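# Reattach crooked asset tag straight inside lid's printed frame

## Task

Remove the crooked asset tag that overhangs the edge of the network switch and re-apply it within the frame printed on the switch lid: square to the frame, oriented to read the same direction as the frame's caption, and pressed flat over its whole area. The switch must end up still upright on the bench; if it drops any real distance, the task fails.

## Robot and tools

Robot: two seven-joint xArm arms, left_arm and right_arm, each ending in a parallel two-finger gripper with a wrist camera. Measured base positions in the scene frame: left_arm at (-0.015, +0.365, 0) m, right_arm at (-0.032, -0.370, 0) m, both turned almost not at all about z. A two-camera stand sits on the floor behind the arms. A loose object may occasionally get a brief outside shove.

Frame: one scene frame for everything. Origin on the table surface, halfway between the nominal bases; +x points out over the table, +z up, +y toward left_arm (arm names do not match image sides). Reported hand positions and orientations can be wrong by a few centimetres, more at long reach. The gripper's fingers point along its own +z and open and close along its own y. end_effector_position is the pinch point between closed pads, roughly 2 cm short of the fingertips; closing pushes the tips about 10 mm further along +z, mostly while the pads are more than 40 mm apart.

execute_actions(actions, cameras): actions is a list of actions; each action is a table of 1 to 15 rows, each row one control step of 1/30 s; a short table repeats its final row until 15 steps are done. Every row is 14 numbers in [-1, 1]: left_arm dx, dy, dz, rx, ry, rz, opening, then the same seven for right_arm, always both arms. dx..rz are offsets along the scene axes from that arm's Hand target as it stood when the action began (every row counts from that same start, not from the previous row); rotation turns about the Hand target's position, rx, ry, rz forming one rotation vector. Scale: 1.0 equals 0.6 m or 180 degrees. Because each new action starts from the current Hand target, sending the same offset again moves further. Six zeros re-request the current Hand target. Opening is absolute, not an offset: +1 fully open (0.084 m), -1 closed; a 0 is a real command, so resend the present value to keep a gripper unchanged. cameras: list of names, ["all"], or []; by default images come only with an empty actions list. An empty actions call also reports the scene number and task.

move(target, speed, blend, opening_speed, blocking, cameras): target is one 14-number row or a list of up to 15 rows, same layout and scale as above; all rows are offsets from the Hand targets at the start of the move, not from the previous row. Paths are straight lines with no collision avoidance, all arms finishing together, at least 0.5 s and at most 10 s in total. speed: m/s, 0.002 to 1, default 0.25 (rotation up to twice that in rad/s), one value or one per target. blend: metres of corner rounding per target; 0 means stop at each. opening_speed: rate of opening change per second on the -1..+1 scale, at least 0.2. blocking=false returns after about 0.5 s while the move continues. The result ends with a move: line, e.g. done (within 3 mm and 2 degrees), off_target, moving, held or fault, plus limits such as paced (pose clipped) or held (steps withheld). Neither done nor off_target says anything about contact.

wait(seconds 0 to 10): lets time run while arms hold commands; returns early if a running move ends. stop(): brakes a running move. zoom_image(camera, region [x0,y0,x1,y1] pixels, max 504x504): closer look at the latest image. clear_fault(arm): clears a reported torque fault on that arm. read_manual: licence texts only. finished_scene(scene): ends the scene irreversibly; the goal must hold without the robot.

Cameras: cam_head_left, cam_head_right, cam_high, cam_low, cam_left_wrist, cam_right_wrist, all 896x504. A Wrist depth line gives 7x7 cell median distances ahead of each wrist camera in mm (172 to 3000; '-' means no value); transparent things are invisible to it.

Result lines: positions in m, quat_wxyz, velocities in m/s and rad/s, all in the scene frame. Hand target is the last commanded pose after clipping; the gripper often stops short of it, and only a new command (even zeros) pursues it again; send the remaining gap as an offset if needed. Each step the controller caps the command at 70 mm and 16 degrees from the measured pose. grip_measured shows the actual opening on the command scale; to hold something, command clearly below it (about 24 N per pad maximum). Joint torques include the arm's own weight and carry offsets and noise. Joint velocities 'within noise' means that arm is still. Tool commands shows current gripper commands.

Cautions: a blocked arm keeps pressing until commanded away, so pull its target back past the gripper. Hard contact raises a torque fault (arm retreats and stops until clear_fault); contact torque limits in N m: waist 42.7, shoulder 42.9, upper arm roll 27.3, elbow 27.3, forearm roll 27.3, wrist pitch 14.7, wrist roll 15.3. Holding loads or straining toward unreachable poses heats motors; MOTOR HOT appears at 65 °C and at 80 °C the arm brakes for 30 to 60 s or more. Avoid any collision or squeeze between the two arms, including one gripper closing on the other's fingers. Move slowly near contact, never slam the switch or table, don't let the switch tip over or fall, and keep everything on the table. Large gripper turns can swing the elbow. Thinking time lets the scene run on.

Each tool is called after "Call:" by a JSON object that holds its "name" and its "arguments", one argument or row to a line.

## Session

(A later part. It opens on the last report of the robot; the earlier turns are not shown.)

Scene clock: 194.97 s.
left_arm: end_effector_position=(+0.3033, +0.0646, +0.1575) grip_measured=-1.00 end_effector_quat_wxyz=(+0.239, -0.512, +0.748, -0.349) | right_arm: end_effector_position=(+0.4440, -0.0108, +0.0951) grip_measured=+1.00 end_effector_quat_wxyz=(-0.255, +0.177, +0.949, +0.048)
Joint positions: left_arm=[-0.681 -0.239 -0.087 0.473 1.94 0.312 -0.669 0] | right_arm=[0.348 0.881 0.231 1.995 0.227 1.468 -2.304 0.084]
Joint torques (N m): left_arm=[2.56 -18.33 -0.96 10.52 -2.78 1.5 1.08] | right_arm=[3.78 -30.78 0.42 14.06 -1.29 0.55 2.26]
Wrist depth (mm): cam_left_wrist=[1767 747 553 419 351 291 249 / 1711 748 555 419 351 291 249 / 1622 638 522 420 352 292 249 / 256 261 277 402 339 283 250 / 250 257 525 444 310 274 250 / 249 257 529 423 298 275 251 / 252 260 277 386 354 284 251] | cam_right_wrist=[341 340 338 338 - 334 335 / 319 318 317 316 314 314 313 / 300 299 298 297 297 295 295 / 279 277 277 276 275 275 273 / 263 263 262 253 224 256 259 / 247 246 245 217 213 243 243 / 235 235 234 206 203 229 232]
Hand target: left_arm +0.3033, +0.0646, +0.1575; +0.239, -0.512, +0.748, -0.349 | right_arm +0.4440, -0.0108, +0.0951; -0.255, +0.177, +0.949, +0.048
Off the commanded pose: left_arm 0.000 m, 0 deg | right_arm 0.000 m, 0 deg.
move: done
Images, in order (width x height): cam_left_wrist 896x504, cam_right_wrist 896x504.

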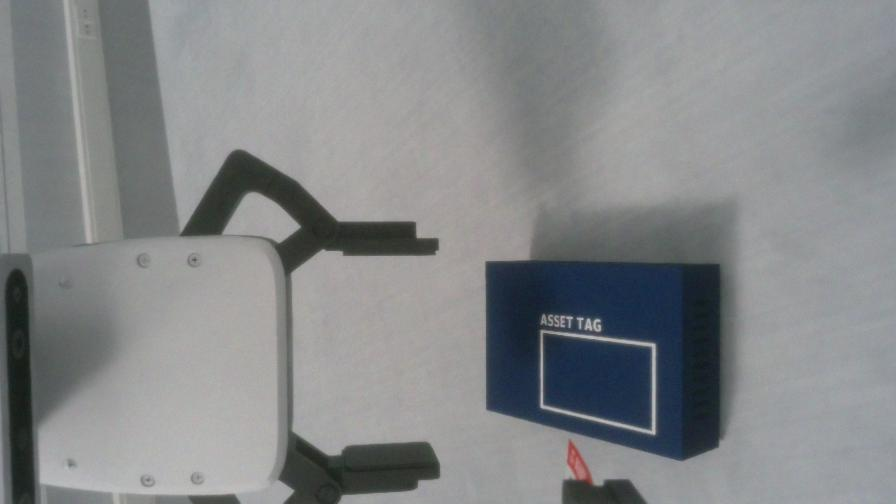

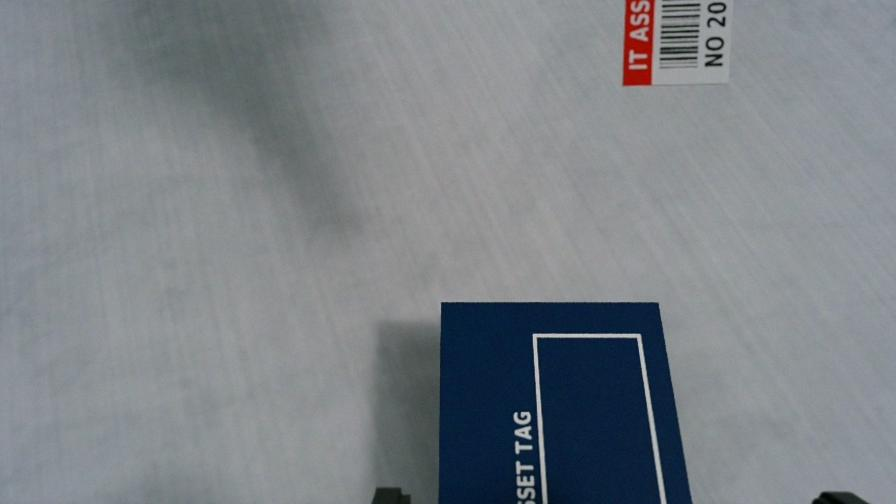

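Call:
{"name": "move", "arguments": {
  "target": [
    [0, 0, 0, 0, 0, 0, -1, 0, 0, -0.1167, 0, 0, 0, 1]
  ],
  "speed": 0.08,
  "cameras": ["cam_left_wrist", "cam_right_wrist"]
}}

Scene clock: 196.80 s.
left_arm: end_effector_position=(+0.3033, +0.0646, +0.1575) grip_measured=-1.00 end_effector_quat_wxyz=(+0.239, -0.512, +0.748, -0.349) | right_arm: end_effector_position=(+0.4440, -0.0108, +0.0251) grip_measured=+1.00 end_effector_quat_wxyz=(-0.255, +0.177, +0.949, +0.048)
Joint positions: left_arm=[-0.681 -0.239 -0.087 0.473 1.94 0.312 -0.669 0] | right_arm=[0.355 0.978 0.222 1.963 0.221 1.346 -2.344 0.084]
Joint torques (N m): left_arm=[2.73 -18.33 -0.79 10.71 -2.7 1.67 1.07] | right_arm=[3.72 -31.04 0.32 13.48 -1.3 -2.11 -2.2]
Wrist depth (mm): cam_left_wrist=[1767 743 553 420 350 292 249 / 1681 746 555 419 351 292 249 / 1630 750 556 400 352 292 250 / 1513 304 302 326 325 283 250 / 274 285 299 338 310 274 250 / 273 289 300 334 311 274 250 / 1446 700 320 326 340 284 251] | cam_right_wrist=[242 241 240 239 238 238 236 / 226 226 225 224 223 223 222 / 213 212 211 215 214 210 209 / 197 197 196 - - - 194 / 187 186 186 - - - 184 / 177 177 177 - - - 175 / - - - - - - -]
Hand target: left_arm +0.3033, +0.0646, +0.1575; +0.239, -0.512, +0.748, -0.349 | right_arm +0.4440, -0.0108, +0.0250; -0.255, +0.177, +0.949, +0.048
Off the commanded pose: left_arm 0.000 m, 0 deg | right_arm 0.000 m, 0 deg.
move: done
Images, in order (width x height): cam_left_wrist 896x504, cam_right_wrist 896x504.

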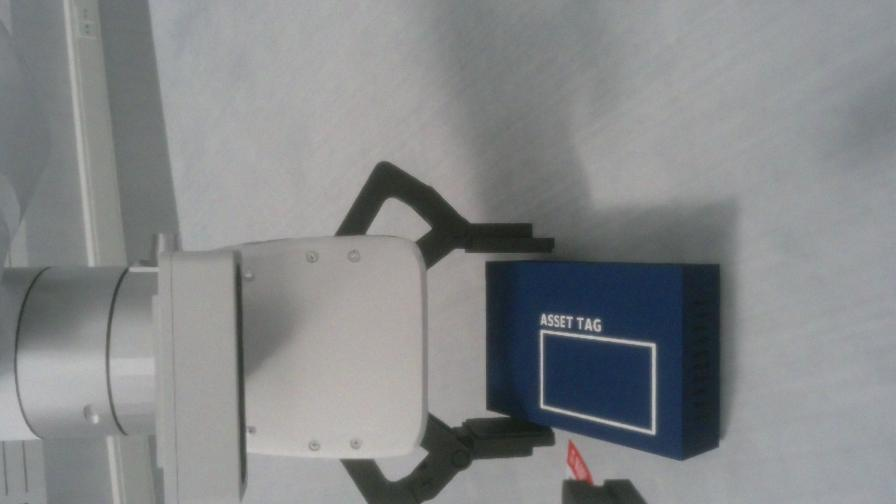

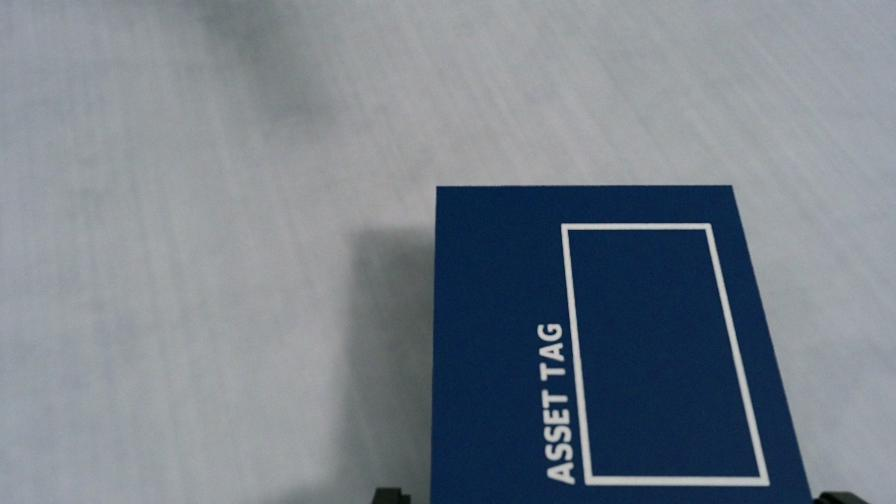

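Call:
{"name": "move", "arguments": {
  "target": [
    [0, 0, 0, 0, 0, 0, -1, 0, 0, 0, 0, 0, 0, 0.2]
  ],
  "speed": 0.08,
  "opening_speed": 0.6,
  "cameras": ["cam_left_wrist", "cam_right_wrist"]
}}

Scene clock: 199.00 s.
left_arm: end_effector_position=(+0.3033, +0.0646, +0.1575) grip_measured=-1.00 end_effector_quat_wxyz=(+0.239, -0.512, +0.748, -0.349) | right_arm: end_effector_position=(+0.4440, -0.0108, +0.0250) grip_measured=+0.75 end_effector_quat_wxyz=(-0.255, +0.177, +0.949, +0.048)
Joint positions: left_arm=[-0.681 -0.239 -0.087 0.473 1.94 0.312 -0.669 0] | right_arm=[0.355 0.978 0.222 1.963 0.221 1.346 -2.344 0.075]
Joint torques (N m): left_arm=[2.8 -18.52 -0.65 10.51 -2.64 1.64 1.02] | right_arm=[3.02 -31.82 0.27 9.16 0.27 -0.73 -0.63]
Wrist depth (mm): cam_left_wrist=[1767 750 553 419 350 291 249 / 1686 747 553 419 351 291 250 / 1638 752 557 401 352 292 249 / 1496 303 302 320 326 283 250 / 274 286 300 337 310 274 250 / 273 289 300 321 310 275 251 / 1449 700 322 330 354 284 251] | cam_right_wrist=[241 240 240 239 238 237 236 / 226 225 224 224 223 222 222 / 212 212 211 215 214 209 209 / 197 196 196 - - - 194 / 187 186 186 - - - 184 / 177 177 176 - - - 175 / - - - - - - -]
Hand target: left_arm +0.3033, +0.0646, +0.1575; +0.239, -0.512, +0.748, -0.349 | right_arm +0.4440, -0.0108, +0.0250; -0.255, +0.177, +0.949, +0.048
Off the commanded pose: left_arm 0.000 m, 0 deg | right_arm 0.000 m, 0 deg.
move: done
Images, in order (width x height): cam_left_wrist 896x504, cam_right_wrist 896x504.

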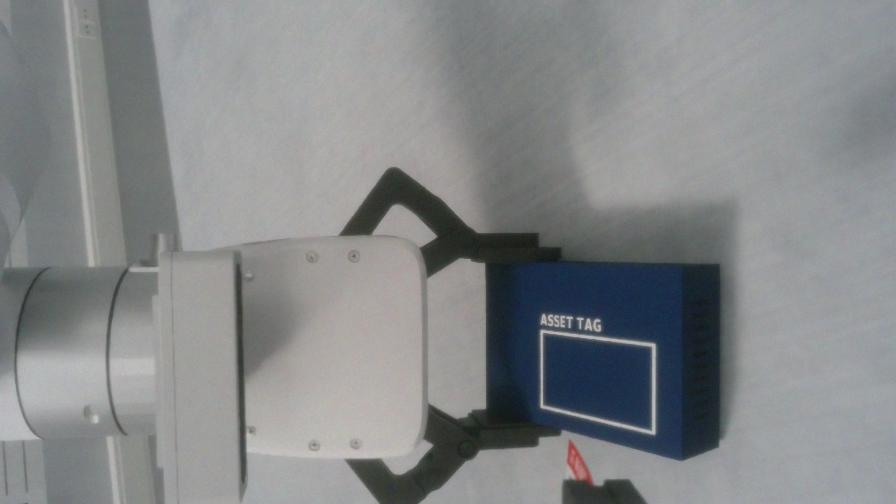

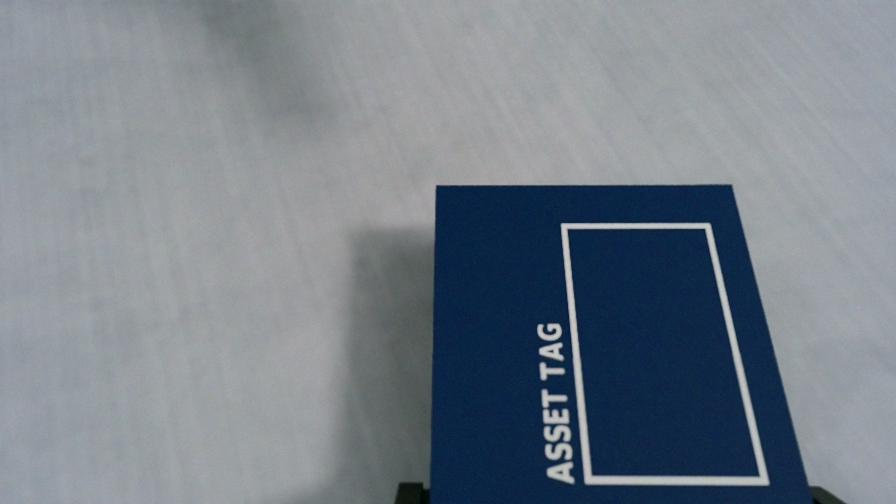

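Call:
{"name": "move", "arguments": {
  "target": [
    [0.1267, -0.0627, -0.1310, 0, 0, 0, -1, 0, 0, 0, 0, 0, 0, 0.2]
  ],
  "speed": 0.1,
  "cameras": ["cam_left_wrist", "cam_right_wrist", "cam_high"]
}}

Scene clock: 204.13 s.
left_arm: end_effector_position=(+0.3793, +0.0270, +0.0790) grip_measured=-1.00 end_effector_quat_wxyz=(+0.239, -0.512, +0.748, -0.349) | right_arm: end_effector_position=(+0.4440, -0.0108, +0.0250) grip_measured=+0.75 end_effector_quat_wxyz=(-0.255, +0.177, +0.949, +0.048)
Joint positions: left_arm=[-0.671 0.228 -0.069 0.782 2.319 0.408 -1.026 0] | right_arm=[0.355 0.978 0.222 1.963 0.221 1.346 -2.344 0.075]
Joint torques (N m): left_arm=[2.9 -14.88 -1.87 12.39 1.49 2.03 -0.99] | right_arm=[1.81 -34.09 0.1 8.69 1.15 -0.02 0.93]
Wrist depth (mm): cam_left_wrist=[1657 565 383 304 243 208 183 / 1582 566 384 305 243 208 183 / 1550 - 207 291 243 209 183 / 1506 189 202 209 234 209 183 / 180 183 189 229 207 196 184 / 177 182 189 308 202 179 - / 177 181 189 231 202 180 -] | cam_right_wrist=[241 241 240 239 - - 237 / 226 225 225 224 - - 222 / 212 212 211 - - - 205 / 197 197 196 - - - 194 / 187 186 186 - - - 184 / 177 177 176 - - - 175 / - - - - - - -]
Hand target: left_arm +0.3793, +0.0270, +0.0789; +0.239, -0.512, +0.748, -0.349 | right_arm +0.4440, -0.0108, +0.0250; -0.255, +0.177, +0.949, +0.048
Off the commanded pose: left_arm 0.000 m, 0 deg | right_arm 0.000 m, 0 deg.
move: done
Images, in order (width x height): cam_high 896x504, cam_left_wrist 896x504, cam_right_wrist 896x504.

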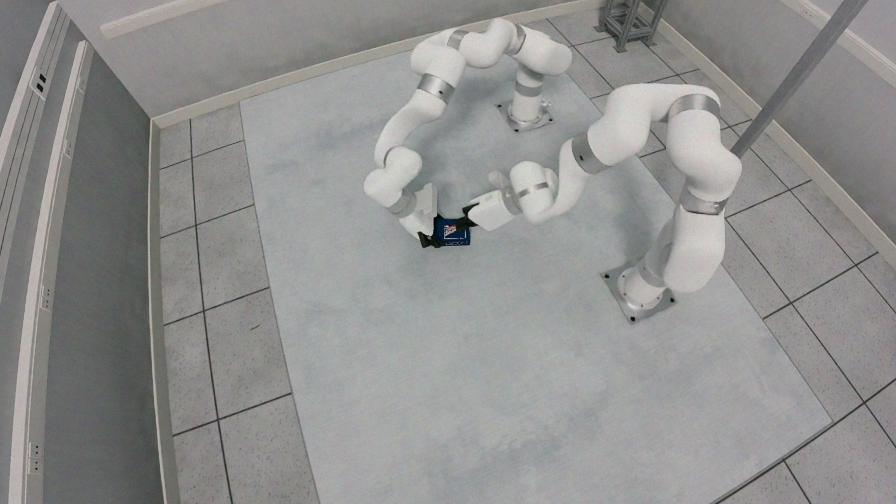

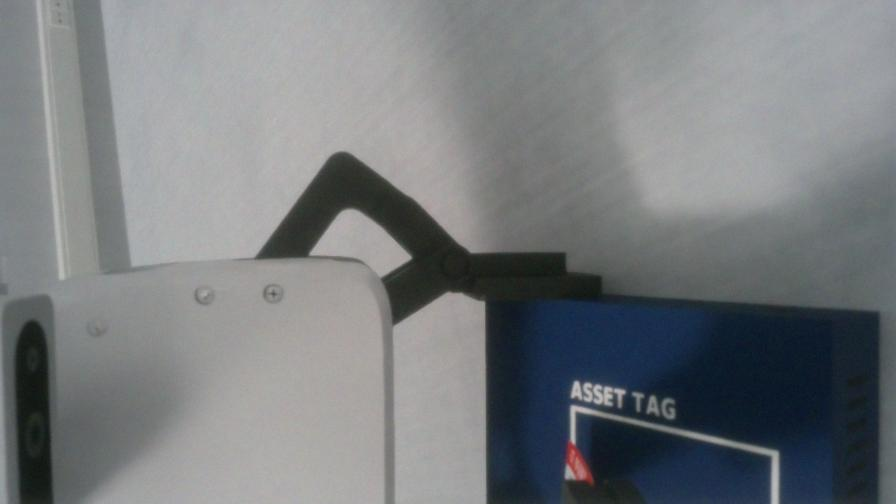

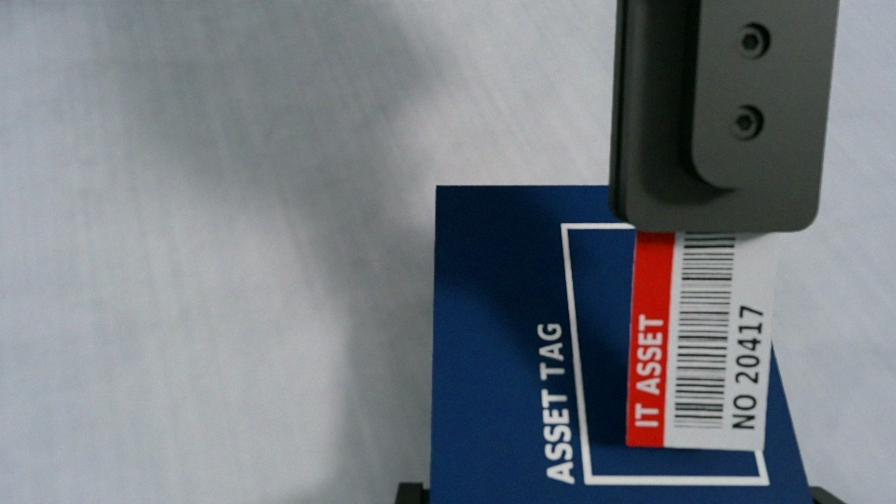

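Call:
{"name": "zoom_image", "arguments": {
  "camera": "cam_right_wrist",
  "region": [540, 200, 820, 504]
}}

Call:
{"name": "zoom_image", "arguments": {
  "camera": "cam_left_wrist",
  "region": [480, 360, 800, 504]
}}

Scaled by 1.658 from the camera's 896x504 image, which has a finer 1280x720 frame.

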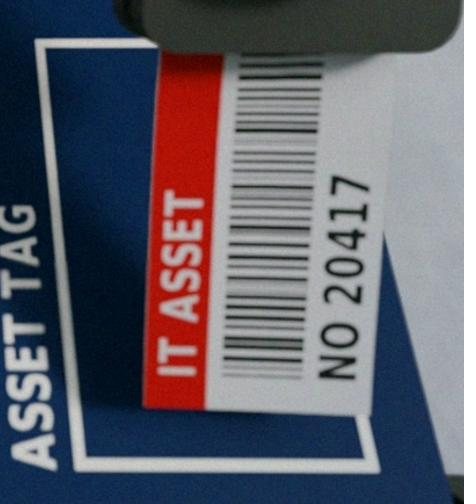

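Scaled by 1.575 from the camera's 896x504 image, which has a finer 1280x720 frame.

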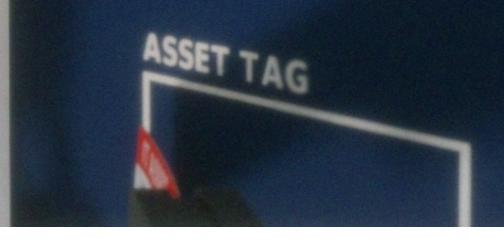

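Call:
{"name": "move", "arguments": {
  "target": [
    [-0.0038, 0.0003, -0.0217, 0, 0, 0.0078, -1, 0, 0, 0, 0, 0, 0, 0.2]
  ],
  "speed": 0.04,
  "cameras": ["cam_right_wrist", "cam_left_wrist"]
}}

Call:
{"name": "zoom_image", "arguments": {
  "camera": "cam_right_wrist",
  "region": [540, 200, 820, 504]
}}

Scene clock: 211.03 s.
left_arm: end_effector_position=(+0.3770, +0.0272, +0.0659) grip_measured=-1.00 end_effector_quat_wxyz=(+0.243, -0.521, +0.741, -0.346) | right_arm: end_effector_position=(+0.4440, -0.0108, +0.0250) grip_measured=+0.75 end_effector_quat_wxyz=(-0.255, +0.177, +0.949, +0.048)
Joint positions: left_arm=[-0.682 0.26 -0.077 0.78 2.306 0.45 -1.049 0] | right_arm=[0.355 0.978 0.222 1.963 0.221 1.346 -2.344 0.075]
Joint torques (N m): left_arm=[-2.87 -15.25 -1.54 9.09 -2.11 1.97 -1] | right_arm=[1.37 -35.94 0.29 8.61 1.13 -0.01 0.86]
Wrist depth (mm): cam_left_wrist=[1619 522 355 282 224 193 - / 1557 481 356 282 225 193 - / 1513 - 198 270 226 194 - / 179 195 196 204 217 194 - / 174 178 185 209 200 194 - / 173 177 188 220 191 - - / 173 177 188 220 192 - -] | cam_right_wrist=[242 240 240 239 - - 237 / 226 225 224 224 - - 222 / 212 212 211 215 - - 209 / 197 197 196 - - - 194 / 187 186 185 - - - 183 / 177 177 176 - - - 175 / - - - - - - -]
Hand target: left_arm +0.3770, +0.0272, +0.0659; +0.243, -0.521, +0.741, -0.346 | right_arm +0.4440, -0.0108, +0.0250; -0.255, +0.177, +0.949, +0.048
Off the commanded pose: left_arm 0.000 m, 0 deg | right_arm 0.000 m, 0 deg.
move: done
Images, in order (width x height): cam_left_wrist 896x504, cam_right_wrist 896x504.

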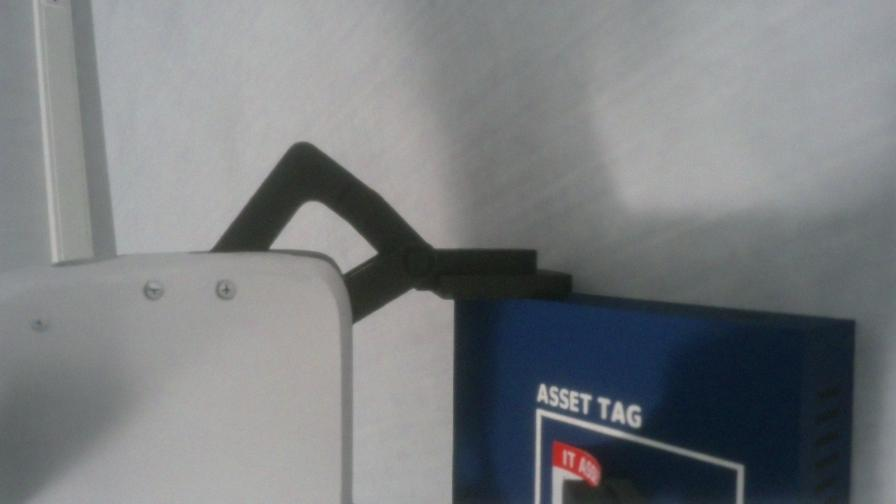

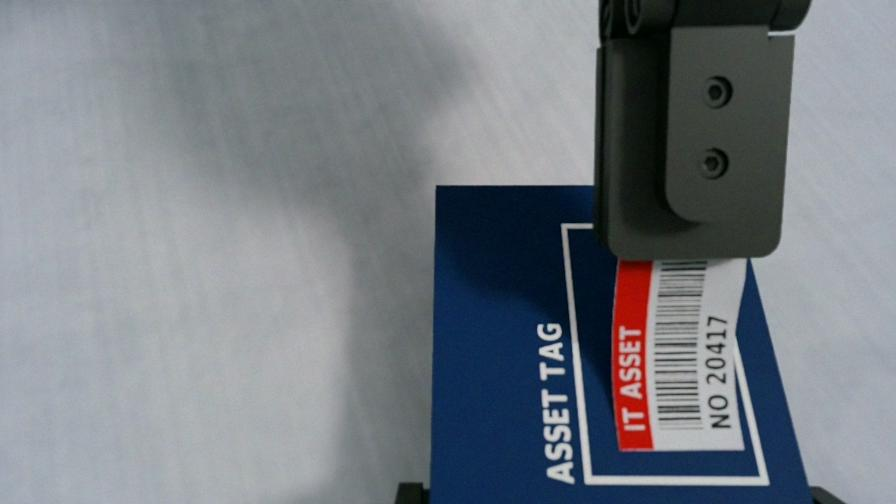

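Scaled by 1.658 from the camera's 896x504 image, which has a finer 1280x720 frame.

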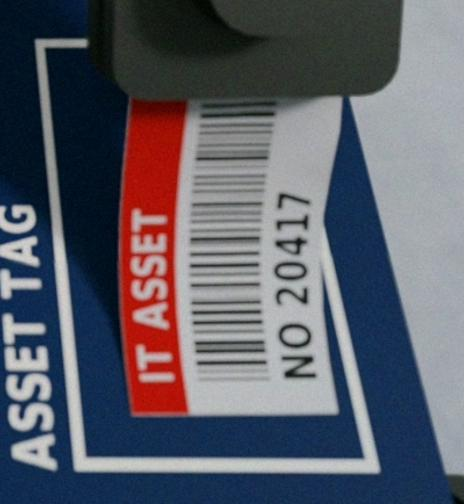

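Call:
{"name": "move", "arguments": {
  "target": [
    [0, 0, 0.025, 0, 0, 0, -1, 0, 0, 0, 0, 0, 0, 0.2]
  ],
  "speed": 0.04,
  "cameras": ["cam_right_wrist", "cam_left_wrist"]
}}

Call:
{"name": "zoom_image", "arguments": {
  "camera": "cam_right_wrist",
  "region": [540, 200, 820, 504]
}}

Scene clock: 215.10 s.
left_arm: end_effector_position=(+0.3770, +0.0272, +0.0809) grip_measured=-1.00 end_effector_quat_wxyz=(+0.243, -0.521, +0.741, -0.346) | right_arm: end_effector_position=(+0.4440, -0.0108, +0.0250) grip_measured=+0.75 end_effector_quat_wxyz=(-0.255, +0.177, +0.949, +0.048)
Joint positions: left_arm=[-0.683 0.218 -0.068 0.773 2.263 0.422 -0.998 0] | right_arm=[0.355 0.978 0.222 1.963 0.221 1.346 -2.344 0.075]
Joint torques (N m): left_arm=[-3.55 -27 0.95 8.95 -2.55 -1.2 1.04] | right_arm=[0.91 -37.85 0.45 8.93 1.24 -0.25 0.77]
Wrist depth (mm): cam_left_wrist=[1611 569 387 307 245 204 179 / 1574 571 390 308 246 204 180 / 1533 - 207 294 246 211 185 / 1496 188 203 207 228 212 186 / 181 185 191 232 209 198 185 / 179 184 191 311 204 182 - / 179 184 191 233 197 182 -] | cam_right_wrist=[241 241 240 - - - 237 / 226 225 225 224 - - 222 / 213 212 211 - - - 208 / 197 197 196 - - - 194 / 187 186 186 - - - 184 / 177 177 177 - - - 175 / - - - - - - -]
Hand target: left_arm +0.3770, +0.0272, +0.0809; +0.243, -0.521, +0.741, -0.346 | right_arm +0.4440, -0.0108, +0.0250; -0.255, +0.177, +0.949, +0.048
Off the commanded pose: left_arm 0.000 m, 0 deg | right_arm 0.000 m, 0 deg.
move: done
Images, in order (width x height): cam_left_wrist 896x504, cam_right_wrist 896x504.

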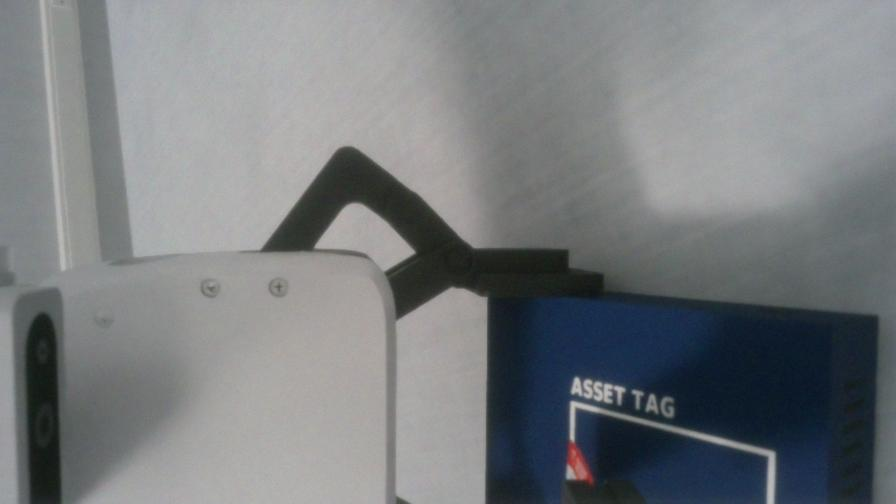

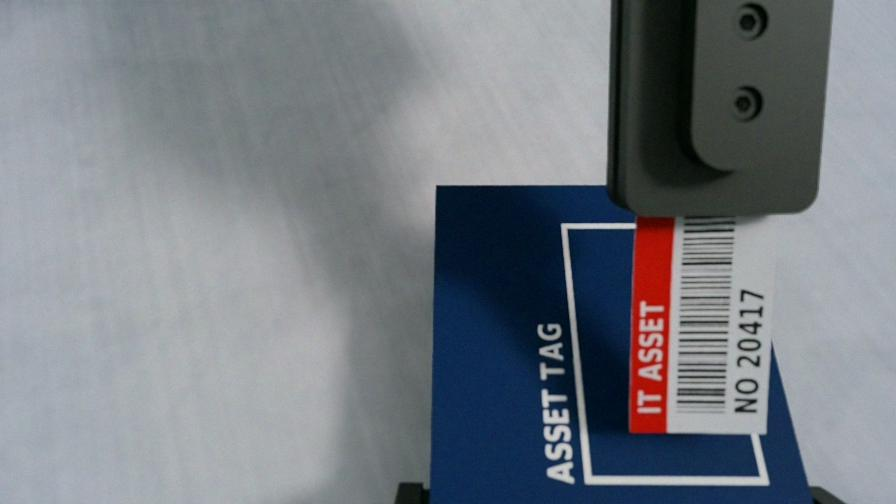

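Scaled by 1.658 from the camera's 896x504 image, which has a finer 1280x720 frame.

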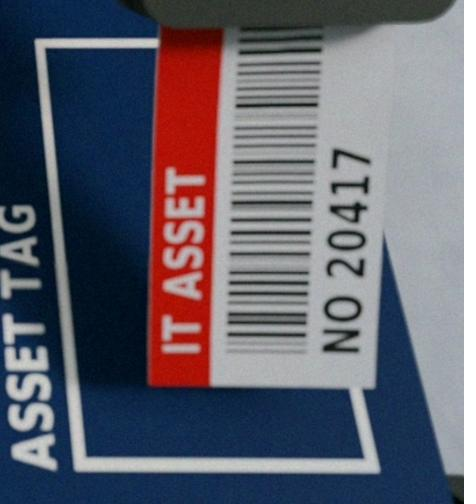

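Call:
{"name": "move", "arguments": {
  "target": [
    [0, 0, -0.0142, 0, 0, 0, -1, 0, 0, 0, 0, 0, 0, 0.2]
  ],
  "speed": 0.04,
  "cameras": ["cam_right_wrist"]
}}

Call:
{"name": "zoom_image", "arguments": {
  "camera": "cam_right_wrist",
  "region": [540, 200, 820, 504]
}}

Scene clock: 218.47 s.
left_arm: end_effector_position=(+0.3770, +0.0272, +0.0724) grip_measured=-1.00 end_effector_quat_wxyz=(+0.243, -0.521, +0.741, -0.346) | right_arm: end_effector_position=(+0.4440, -0.0108, +0.0250) grip_measured=+0.75 end_effector_quat_wxyz=(-0.255, +0.177, +0.949, +0.048)
Joint positions: left_arm=[-0.682 0.242 -0.073 0.777 2.288 0.438 -1.028 0] | right_arm=[0.355 0.978 0.222 1.963 0.221 1.346 -2.344 0.075]
Joint torques (N m): left_arm=[2.6 -14.75 -1.77 12.44 1.36 2.11 -1.02] | right_arm=[1.06 -39.73 0.86 9.02 1.05 -0.85 0.46]
Wrist depth (mm): cam_left_wrist=[1630 542 369 293 233 200 181 / 1546 544 370 294 234 201 182 / 1506 - 202 280 234 201 182 / 1458 184 199 205 217 201 182 / 177 181 188 219 201 202 - / 175 180 190 312 193 - - / 175 180 190 313 193 - -] | cam_right_wrist=[241 240 240 239 - - 236 / 226 226 225 224 - - 222 / 212 212 211 215 - - 208 / 197 196 196 - - - 194 / 186 186 186 - - - 184 / 177 177 176 - - - 175 / - - - - - - -]
Hand target: left_arm +0.3770, +0.0272, +0.0724; +0.243, -0.521, +0.741, -0.346 | right_arm +0.4440, -0.0108, +0.0250; -0.255, +0.177, +0.949, +0.048
Off the commanded pose: left_arm 0.000 m, 0 deg | right_arm 0.000 m, 0 deg.
move: done
Images, in order (width x height): cam_right_wrist 896x504.

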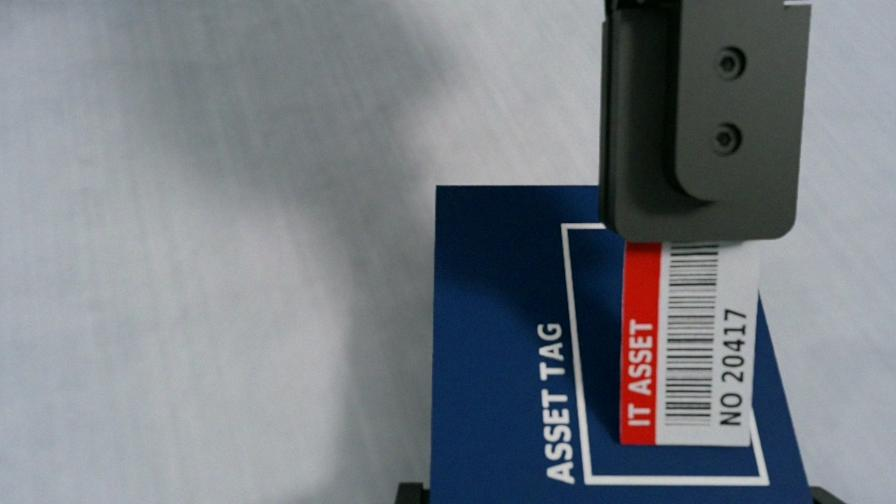

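Scaled by 1.658 from the camera's 896x504 image, which has a finer 1280x720 frame.

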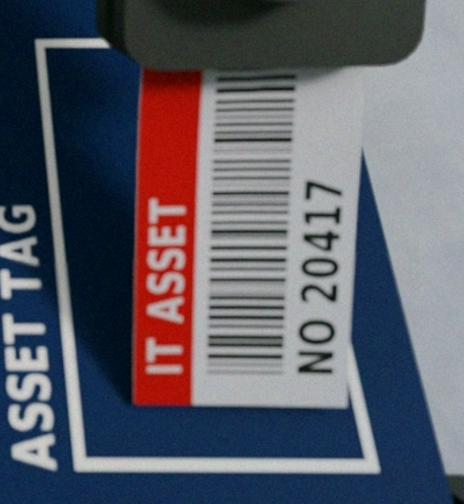

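Call:
{"name": "move", "arguments": {
  "target": [
    [0, 0, 0.0083, 0, 0, 0, -1, 0, 0, 0, 0, 0, 0, 0.2],
    [0.0001, -0.0038, 0.0083, 0, 0, 0, -1, 0, 0, 0, 0, 0, 0, 0.2],
    [0.0001, -0.0038, -0.0108, 0, 0, 0, -1, 0, 0, 0, 0, 0, 0, 0.2]
  ],
  "speed": 0.04,
  "cameras": ["cam_right_wrist", "cam_left_wrist"]
}}

Call:
{"name": "zoom_image", "arguments": {
  "camera": "cam_right_wrist",
  "region": [540, 200, 820, 504]
}}

Call:
{"name": "zoom_image", "arguments": {
  "camera": "cam_left_wrist",
  "region": [480, 360, 800, 504]
}}

Scene clock: 229.73 s.
left_arm: end_effector_position=(+0.3771, +0.0249, +0.0659) grip_measured=-1.00 end_effector_quat_wxyz=(+0.243, -0.521, +0.741, -0.346) | right_arm: end_effector_position=(+0.4440, -0.0108, +0.0250) grip_measured=+0.75 end_effector_quat_wxyz=(-0.255, +0.177, +0.949, +0.048)
Joint positions: left_arm=[-0.685 0.264 -0.077 0.785 2.298 0.451 -1.044 0] | right_arm=[0.355 0.978 0.222 1.963 0.221 1.346 -2.344 0.075]
Joint torques (N m): left_arm=[2.9 -16.01 -1.7 12.2 1.26 1.95 -1.23] | right_arm=[1.58 -42.23 1.34 9.25 1.21 -1.56 0.1]
Wrist depth (mm): cam_left_wrist=[1630 522 354 282 224 193 - / 1567 522 356 282 225 193 - / 1519 - 198 283 225 194 - / 1458 194 196 205 226 194 - / 174 178 184 209 198 181 - / 173 176 187 220 191 - - / - 176 187 220 191 - -] | cam_right_wrist=[242 241 240 239 - - 236 / 226 225 225 224 - - 222 / 213 212 211 211 - - 209 / 197 197 196 - - - 194 / 187 186 186 - - - 184 / 177 177 176 - - - 175 / - - - - - - -]
Hand target: left_arm +0.3771, +0.0249, +0.0659; +0.243, -0.521, +0.741, -0.346 | right_arm +0.4440, -0.0108, +0.0250; -0.255, +0.177, +0.949, +0.048
Off the commanded pose: left_arm 0.000 m, 0 deg | right_arm 0.000 m, 0 deg.
move: done
Images, in order (width x height): cam_left_wrist 896x504, cam_right_wrist 896x504.

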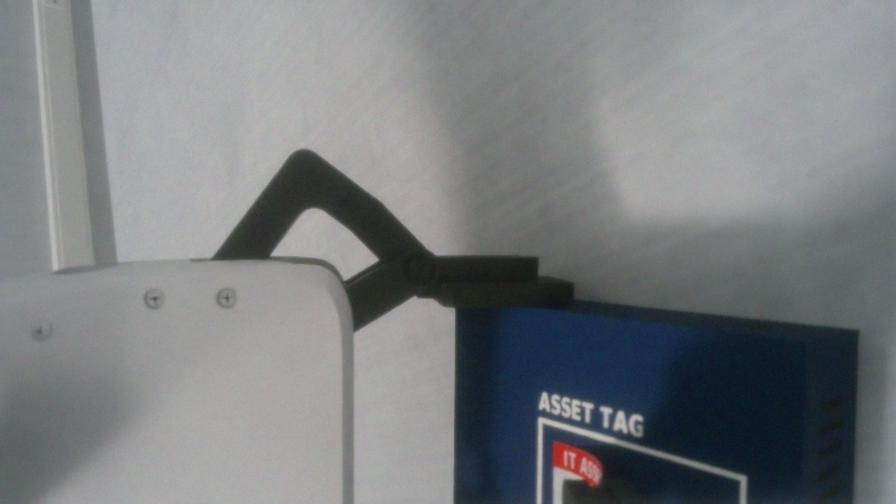

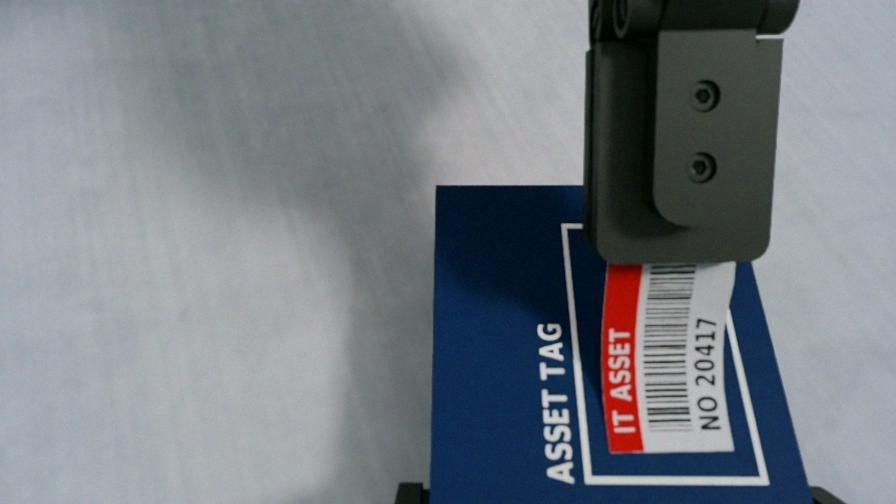

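Scaled by 1.658 from the camera's 896x504 image, which has a finer 1280x720 frame.

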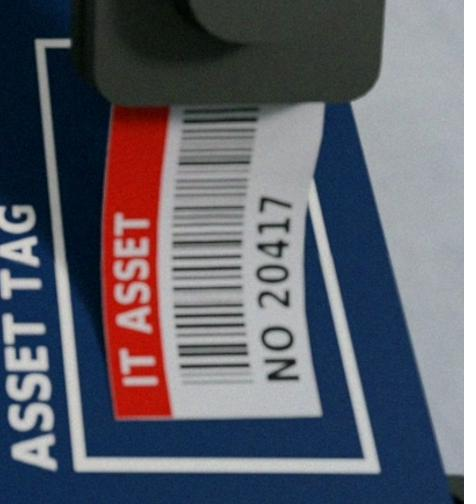

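Scaled by 1.575 from the camera's 896x504 image, which has a finer 1280x720 frame.

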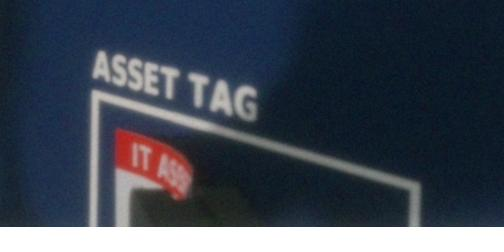

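Call:
{"name": "move", "arguments": {
  "target": [
    [-0.00665, 0.00453, -0.01333, 0, 0, 0, -1, 0, 0, 0, 0, 0, 0, 0.2],
    [-0.00879, 0.00732, -0.0235, 0, 0, 0, -1, 0, 0, 0, 0, 0, 0, 0.2]
  ],
  "speed": 0.03,
  "cameras": ["cam_right_wrist", "cam_left_wrist"]
}}

Call:
{"name": "zoom_image", "arguments": {
  "camera": "cam_right_wrist",
  "region": [540, 200, 820, 504]
}}

Call:
{"name": "zoom_image", "arguments": {
  "camera": "cam_left_wrist",
  "region": [440, 360, 760, 504]
}}

Scene clock: 235.70 s.
left_arm: end_effector_position=(+0.3718, +0.0293, +0.0518) grip_measured=-1.00 end_effector_quat_wxyz=(+0.243, -0.521, +0.741, -0.346) | right_arm: end_effector_position=(+0.4440, -0.0108, +0.0250) grip_measured=+0.75 end_effector_quat_wxyz=(-0.255, +0.177, +0.949, +0.048)
Joint positions: left_arm=[-0.684 0.289 -0.087 0.768 2.341 0.485 -1.098 0] | right_arm=[0.355 0.978 0.222 1.963 0.221 1.346 -2.344 0.075]
Joint torques (N m): left_arm=[3.23 -15.65 -1.31 8.1 1.67 2.43 -1.28] | right_arm=[1.77 -42.91 1.81 9.43 1.09 -1.5 -0.09]
Wrist depth (mm): cam_left_wrist=[1574 477 324 258 205 183 - / 1529 480 325 258 206 183 - / - 192 289 259 206 183 - / 200 189 193 202 206 184 - / - 176 190 196 199 - - / - 176 308 207 - - - / - 176 309 207 - - -] | cam_right_wrist=[241 241 240 239 - - 236 / 226 225 225 224 - 222 222 / 212 212 211 215 - 209 209 / 197 196 196 - - - 193 / 186 186 186 - - - 183 / 177 177 176 - - - 175 / - - - - - - -]
Hand target: left_arm +0.3718, +0.0293, +0.0518; +0.243, -0.521, +0.741, -0.346 | right_arm +0.4440, -0.0108, +0.0250; -0.255, +0.177, +0.949, +0.048
Off the commanded pose: left_arm 0.000 m, 0 deg | right_arm 0.000 m, 0 deg.
move: done
Images, in order (width x height): cam_left_wrist 896x504, cam_right_wrist 896x504.

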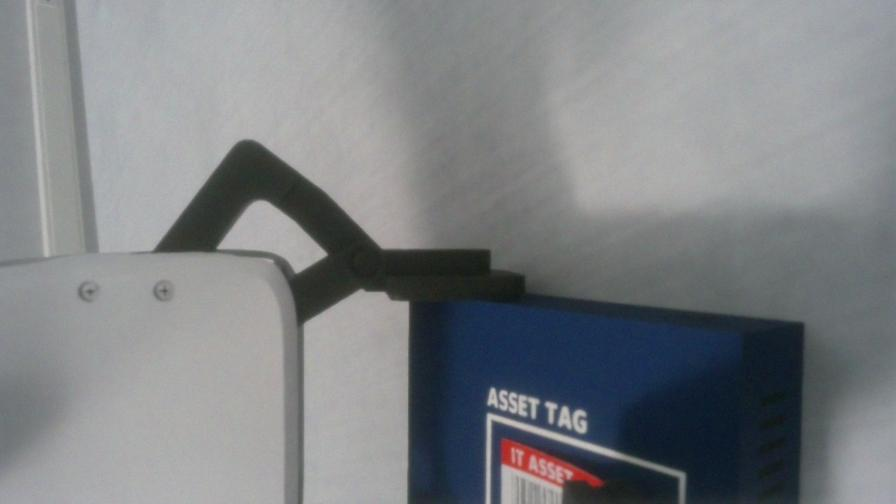

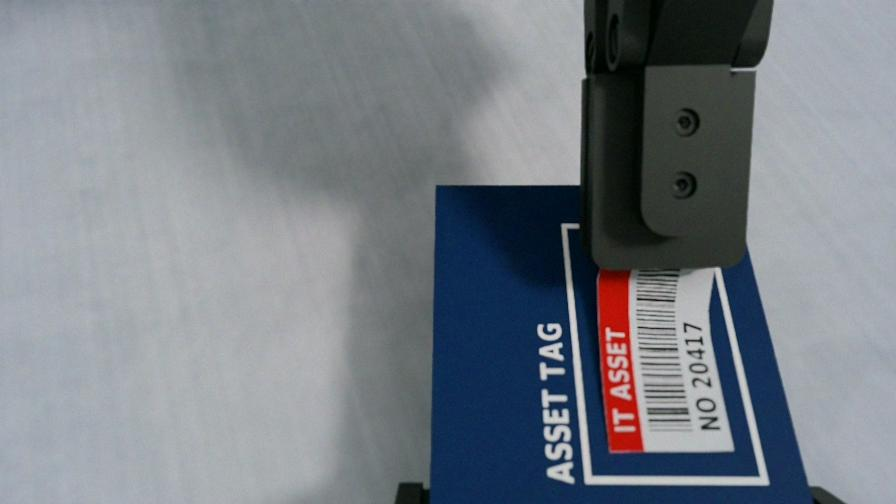

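Scaled by 1.658 from the camera's 896x504 image, which has a finer 1280x720 frame.

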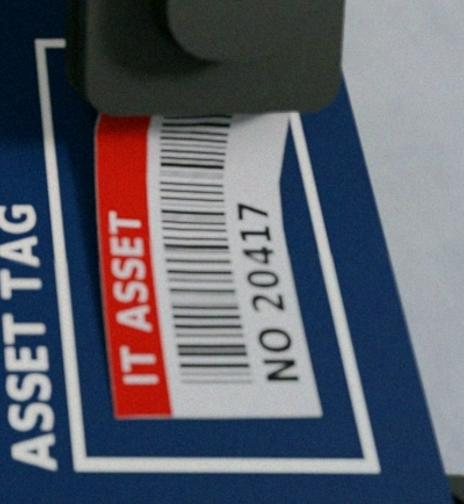

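Scaled by 1.575 from the camera's 896x504 image, which has a finer 1280x720 frame.

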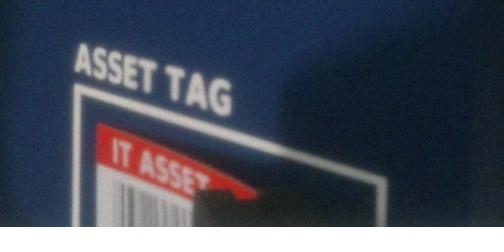

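Call:
{"name": "zoom_image", "arguments": {
  "camera": "cam_left_wrist",
  "region": [470, 400, 610, 504]
}}

Call:
{"name": "zoom_image", "arguments": {
  "camera": "cam_right_wrist",
  "region": [570, 380, 790, 504]
}}

Scaled by 3.600 from the camera's 896x504 image, which has a finer 1280x720 frame.

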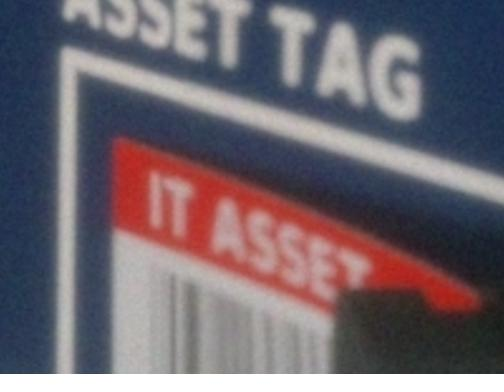

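Scaled by 2.291 from the camera's 896x504 image, which has a finer 1280x720 frame.

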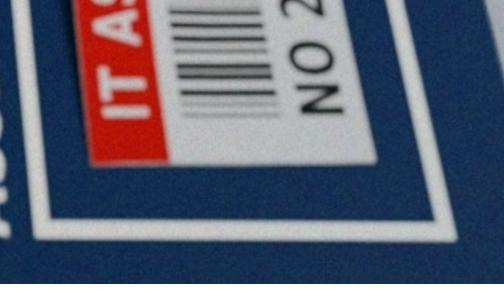

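Call:
{"name": "move", "arguments": {
  "target": [
    [0.00327, -0.00126, 0.00417, 0, 0, 0, -0.86, 0, 0, 0, 0, 0, 0, 0.2]
  ],
  "speed": 0.006,
  "opening_speed": 0.25,
  "cameras": ["cam_right_wrist", "cam_left_wrist"]
}}

Call:
{"name": "zoom_image", "arguments": {
  "camera": "cam_right_wrist",
  "region": [540, 200, 820, 504]
}}

Scene clock: 256.07 s.
left_arm: end_effector_position=(+0.3737, +0.0286, +0.0543) grip_measured=-0.88 end_effector_quat_wxyz=(+0.243, -0.521, +0.741, -0.346) | right_arm: end_effector_position=(+0.4440, -0.0108, +0.0250) grip_measured=+0.75 end_effector_quat_wxyz=(-0.255, +0.177, +0.949, +0.048)
Joint positions: left_arm=[-0.683 0.286 -0.085 0.774 2.336 0.477 -1.089 0.005] | right_arm=[0.355 0.978 0.222 1.963 0.221 1.346 -2.344 0.075]
Joint torques (N m): left_arm=[3.16 -27.35 1.18 11.92 -2.08 -0.83 1.01] | right_arm=[1.87 -42.9 2.51 9.6 0.98 -1.6 -0.48]
Wrist depth (mm): cam_left_wrist=[1596 484 328 262 208 179 - / 1526 485 330 262 209 180 - / - 192 293 263 209 180 - / 174 190 193 201 209 180 - / - 175 189 195 194 - - / - 175 224 200 182 - - / - 175 225 201 182 - -] | cam_right_wrist=[241 241 239 239 - - 237 / 226 225 224 224 - - 222 / 213 212 211 211 - - 208 / 197 196 196 - - - 194 / 187 186 185 - - - 184 / 177 177 176 - - - 175 / - - - - - - -]
Hand target: left_arm +0.3738, +0.0285, +0.0543; +0.243, -0.521, +0.741, -0.346 | right_arm +0.4440, -0.0108, +0.0250; -0.255, +0.177, +0.949, +0.048
Off the commanded pose: left_arm 0.000 m, 0 deg | right_arm 0.000 m, 0 deg.
move: done
Images, in order (width x height): cam_left_wrist 896x504, cam_right_wrist 896x504.

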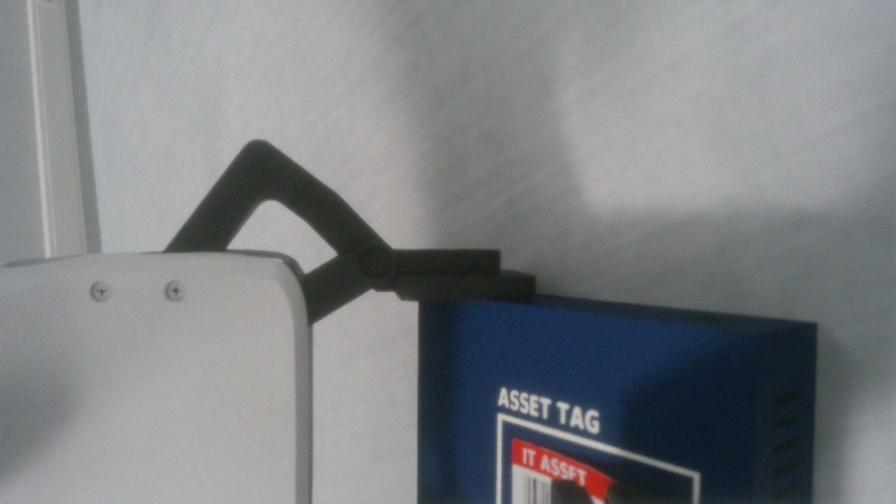

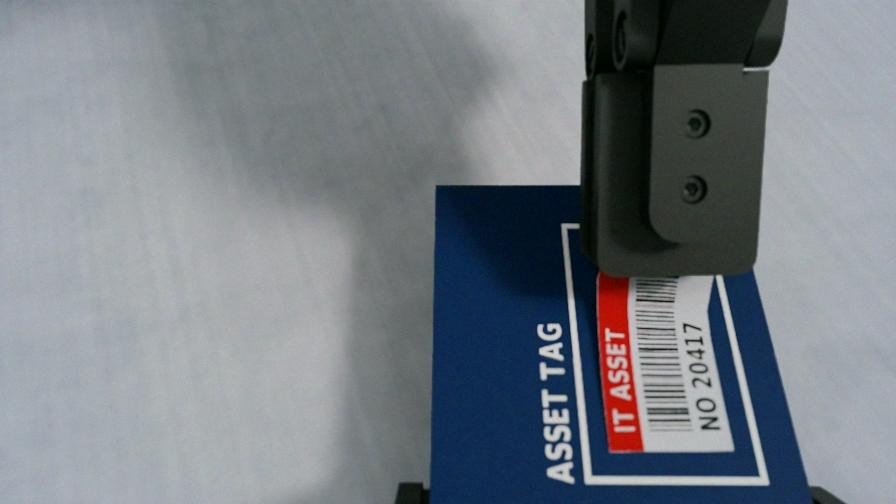

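Scaled by 1.658 from the camera's 896x504 image, which has a finer 1280x720 frame.

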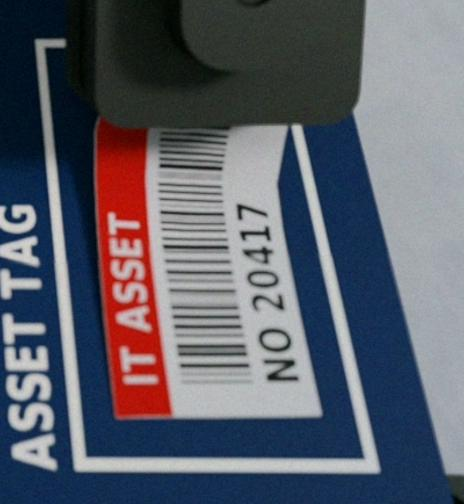

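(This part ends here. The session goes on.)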